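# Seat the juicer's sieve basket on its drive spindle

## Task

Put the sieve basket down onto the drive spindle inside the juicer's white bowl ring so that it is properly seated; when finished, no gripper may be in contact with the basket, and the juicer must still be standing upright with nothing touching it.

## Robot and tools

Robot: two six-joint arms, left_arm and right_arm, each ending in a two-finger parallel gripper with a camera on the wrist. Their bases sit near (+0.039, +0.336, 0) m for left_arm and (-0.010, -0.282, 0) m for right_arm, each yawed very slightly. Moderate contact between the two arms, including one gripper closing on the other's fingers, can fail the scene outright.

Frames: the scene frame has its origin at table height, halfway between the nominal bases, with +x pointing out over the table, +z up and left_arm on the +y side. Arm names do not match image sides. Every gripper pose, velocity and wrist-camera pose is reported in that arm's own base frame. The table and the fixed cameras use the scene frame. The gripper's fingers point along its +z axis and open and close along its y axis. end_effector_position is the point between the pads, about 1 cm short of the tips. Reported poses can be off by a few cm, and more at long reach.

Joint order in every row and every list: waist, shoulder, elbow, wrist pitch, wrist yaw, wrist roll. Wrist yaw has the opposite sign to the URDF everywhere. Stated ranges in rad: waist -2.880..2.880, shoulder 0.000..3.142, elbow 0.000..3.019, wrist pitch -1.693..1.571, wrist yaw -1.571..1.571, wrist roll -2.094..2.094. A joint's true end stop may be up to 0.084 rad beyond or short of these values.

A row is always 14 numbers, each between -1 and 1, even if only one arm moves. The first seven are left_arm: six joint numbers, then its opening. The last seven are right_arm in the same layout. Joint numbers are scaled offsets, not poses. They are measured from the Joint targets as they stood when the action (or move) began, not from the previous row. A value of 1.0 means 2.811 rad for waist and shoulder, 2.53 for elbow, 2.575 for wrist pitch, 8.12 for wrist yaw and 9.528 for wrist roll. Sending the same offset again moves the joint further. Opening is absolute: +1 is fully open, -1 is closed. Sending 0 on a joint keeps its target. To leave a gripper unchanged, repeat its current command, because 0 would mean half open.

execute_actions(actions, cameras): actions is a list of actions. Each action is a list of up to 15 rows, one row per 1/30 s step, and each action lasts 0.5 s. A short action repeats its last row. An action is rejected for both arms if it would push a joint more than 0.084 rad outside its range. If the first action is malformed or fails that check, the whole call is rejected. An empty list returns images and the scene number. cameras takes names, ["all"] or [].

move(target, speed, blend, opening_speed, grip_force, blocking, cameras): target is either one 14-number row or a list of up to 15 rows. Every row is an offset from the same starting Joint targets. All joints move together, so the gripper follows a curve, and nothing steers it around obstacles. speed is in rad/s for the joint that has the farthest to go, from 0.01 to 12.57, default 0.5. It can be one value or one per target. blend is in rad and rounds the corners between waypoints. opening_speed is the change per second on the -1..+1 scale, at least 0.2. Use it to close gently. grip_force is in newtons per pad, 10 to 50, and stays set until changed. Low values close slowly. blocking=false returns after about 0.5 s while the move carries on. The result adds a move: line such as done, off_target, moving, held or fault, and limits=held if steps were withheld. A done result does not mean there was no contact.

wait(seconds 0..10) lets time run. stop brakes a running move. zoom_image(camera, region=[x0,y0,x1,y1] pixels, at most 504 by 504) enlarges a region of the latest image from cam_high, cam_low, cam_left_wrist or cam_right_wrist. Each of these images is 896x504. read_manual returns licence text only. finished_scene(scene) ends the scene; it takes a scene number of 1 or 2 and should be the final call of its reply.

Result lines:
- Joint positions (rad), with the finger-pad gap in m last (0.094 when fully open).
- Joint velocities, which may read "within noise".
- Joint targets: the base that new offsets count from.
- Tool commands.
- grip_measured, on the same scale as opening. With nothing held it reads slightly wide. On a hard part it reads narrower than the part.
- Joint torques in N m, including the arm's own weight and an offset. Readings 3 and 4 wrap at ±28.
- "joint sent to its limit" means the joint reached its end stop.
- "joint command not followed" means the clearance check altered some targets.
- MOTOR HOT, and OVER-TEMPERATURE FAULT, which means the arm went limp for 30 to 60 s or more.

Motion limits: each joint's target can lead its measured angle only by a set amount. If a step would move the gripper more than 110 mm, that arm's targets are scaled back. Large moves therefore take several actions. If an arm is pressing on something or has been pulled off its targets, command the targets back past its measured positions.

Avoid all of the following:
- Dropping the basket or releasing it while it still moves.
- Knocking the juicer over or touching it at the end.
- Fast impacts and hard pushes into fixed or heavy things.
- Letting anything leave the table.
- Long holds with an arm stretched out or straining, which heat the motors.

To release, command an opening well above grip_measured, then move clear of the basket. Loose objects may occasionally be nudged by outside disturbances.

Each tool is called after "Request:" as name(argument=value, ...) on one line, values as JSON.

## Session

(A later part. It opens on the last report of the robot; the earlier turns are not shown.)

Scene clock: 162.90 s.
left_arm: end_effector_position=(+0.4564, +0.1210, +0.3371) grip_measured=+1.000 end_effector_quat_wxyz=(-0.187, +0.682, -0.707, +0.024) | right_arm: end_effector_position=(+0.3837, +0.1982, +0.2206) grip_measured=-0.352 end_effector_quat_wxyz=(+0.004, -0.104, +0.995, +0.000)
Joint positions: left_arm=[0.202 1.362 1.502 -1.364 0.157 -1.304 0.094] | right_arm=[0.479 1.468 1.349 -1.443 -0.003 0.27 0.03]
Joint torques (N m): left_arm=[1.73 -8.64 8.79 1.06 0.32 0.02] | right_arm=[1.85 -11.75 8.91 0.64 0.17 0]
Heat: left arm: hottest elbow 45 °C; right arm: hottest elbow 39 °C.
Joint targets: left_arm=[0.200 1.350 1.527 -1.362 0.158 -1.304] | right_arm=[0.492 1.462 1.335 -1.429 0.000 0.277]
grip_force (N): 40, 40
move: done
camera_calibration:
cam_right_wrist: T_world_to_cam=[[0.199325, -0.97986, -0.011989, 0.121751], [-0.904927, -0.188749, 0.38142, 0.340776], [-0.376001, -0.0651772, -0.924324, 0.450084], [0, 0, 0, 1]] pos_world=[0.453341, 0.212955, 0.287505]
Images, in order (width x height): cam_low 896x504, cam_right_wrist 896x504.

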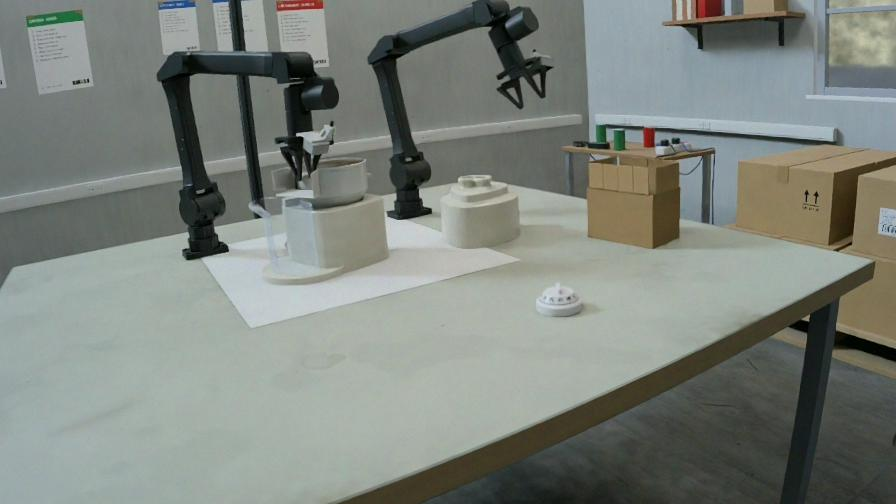

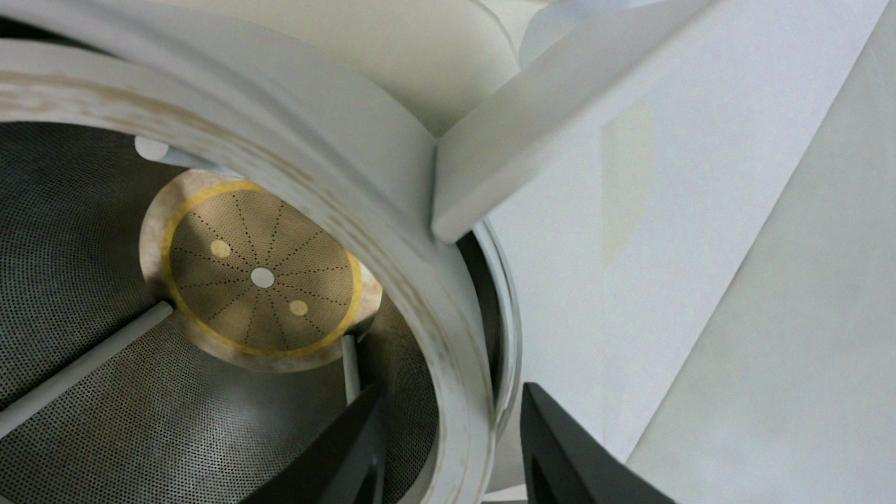

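Request:
move(target=[[0,0,0,0,0,0,1,0,0,0.0889,-0.0788,0,0,-0.35],[0,0,0,0,0,0,1,-0.2135,0,0.0889,-0.0788,0,0,-0.35]], speed=[0.2,0.6], blend=[0.02,0], cameras=["cam_high","cam_low"])

Request:
zoom_image(camera="cam_high", region=[280, 210, 420, 350])

Request:
zoom_image(camera="cam_low", region=[240, 80, 400, 240])

Scene clock: 170.93 s.
left_arm: end_effector_position=(+0.4564, +0.1210, +0.3371) grip_measured=+1.000 end_effector_quat_wxyz=(-0.187, +0.682, -0.707, +0.024) | right_arm: end_effector_position=(+0.4247, -0.0515, +0.2783) grip_measured=-0.352 end_effector_quat_wxyz=(-0.009, +0.193, +0.981, -0.001)
Joint positions: left_arm=[0.202 1.362 1.502 -1.364 0.157 -1.304 0.094] | right_arm=[-0.119 1.468 1.5 -1.621 -0.001 0.27 0.03]
Joint torques (N m): left_arm=[1.79 -8.88 8.8 1.07 0.32 0.02] | right_arm=[1.79 -11.93 15.05 -0.51 0.1 -0.02]
Heat: left arm: hottest elbow 45 °C; right arm: hottest elbow 40 °C.
Joint targets: left_arm=[0.200 1.350 1.527 -1.362 0.158 -1.304] | right_arm=[-0.109 1.462 1.560 -1.632 0.000 0.277]
grip_force (N): 40, 40
move: off_target (right_arm); right_arm: the elbow is farthest, 0.060 rad from its target
Images, in order (width x height): cam_high 896x504, cam_low 896x504.

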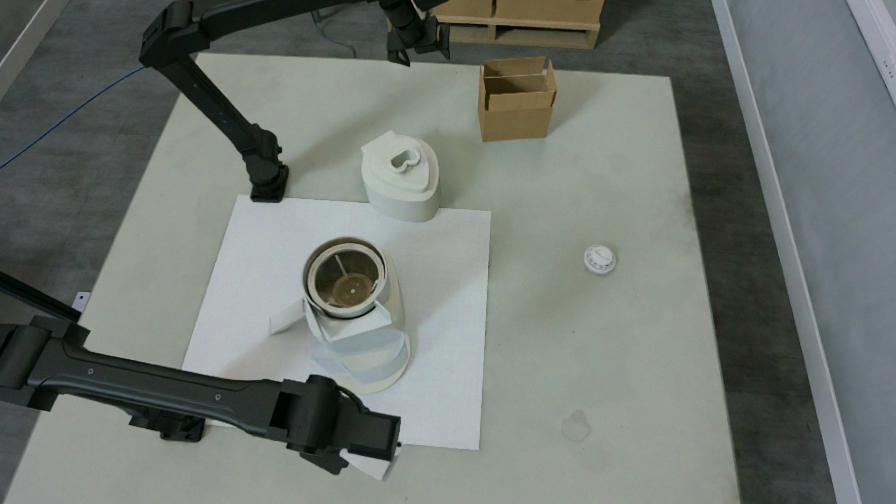

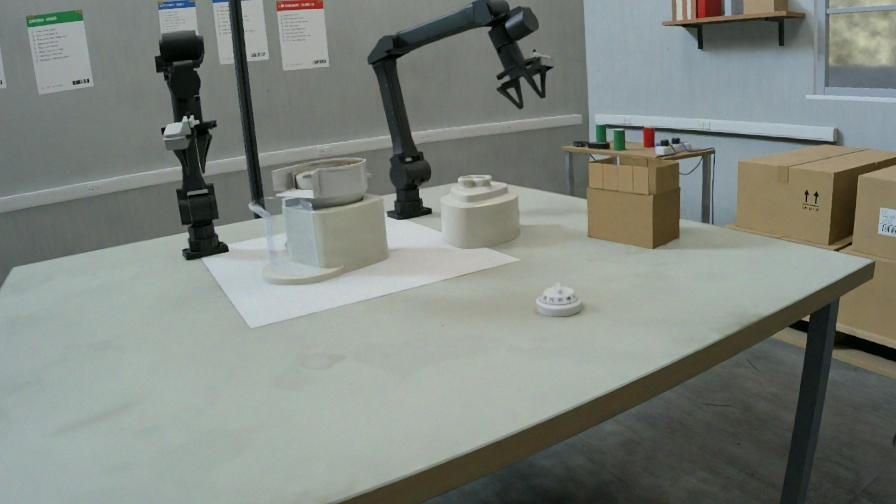

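Scaled by 3.600 from the camera's 896x504 image, which has a finer 1280x720 frame.

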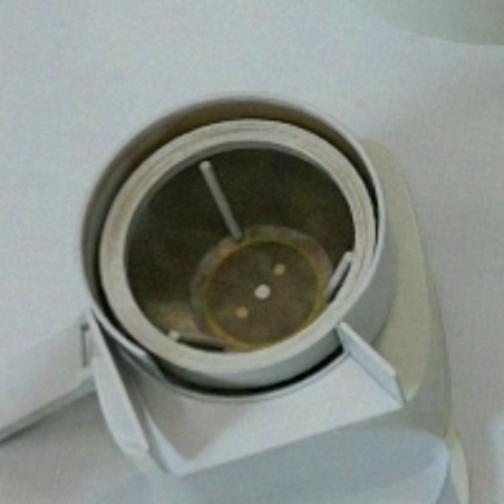

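Scaled by 3.150 from the camera's 896x504 image, which has a finer 1280x720 frame.

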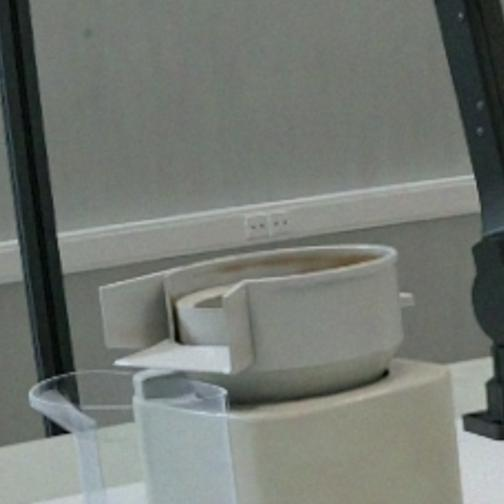

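Request:
finished_scene(scene=2)

The scene is finished: the task was done.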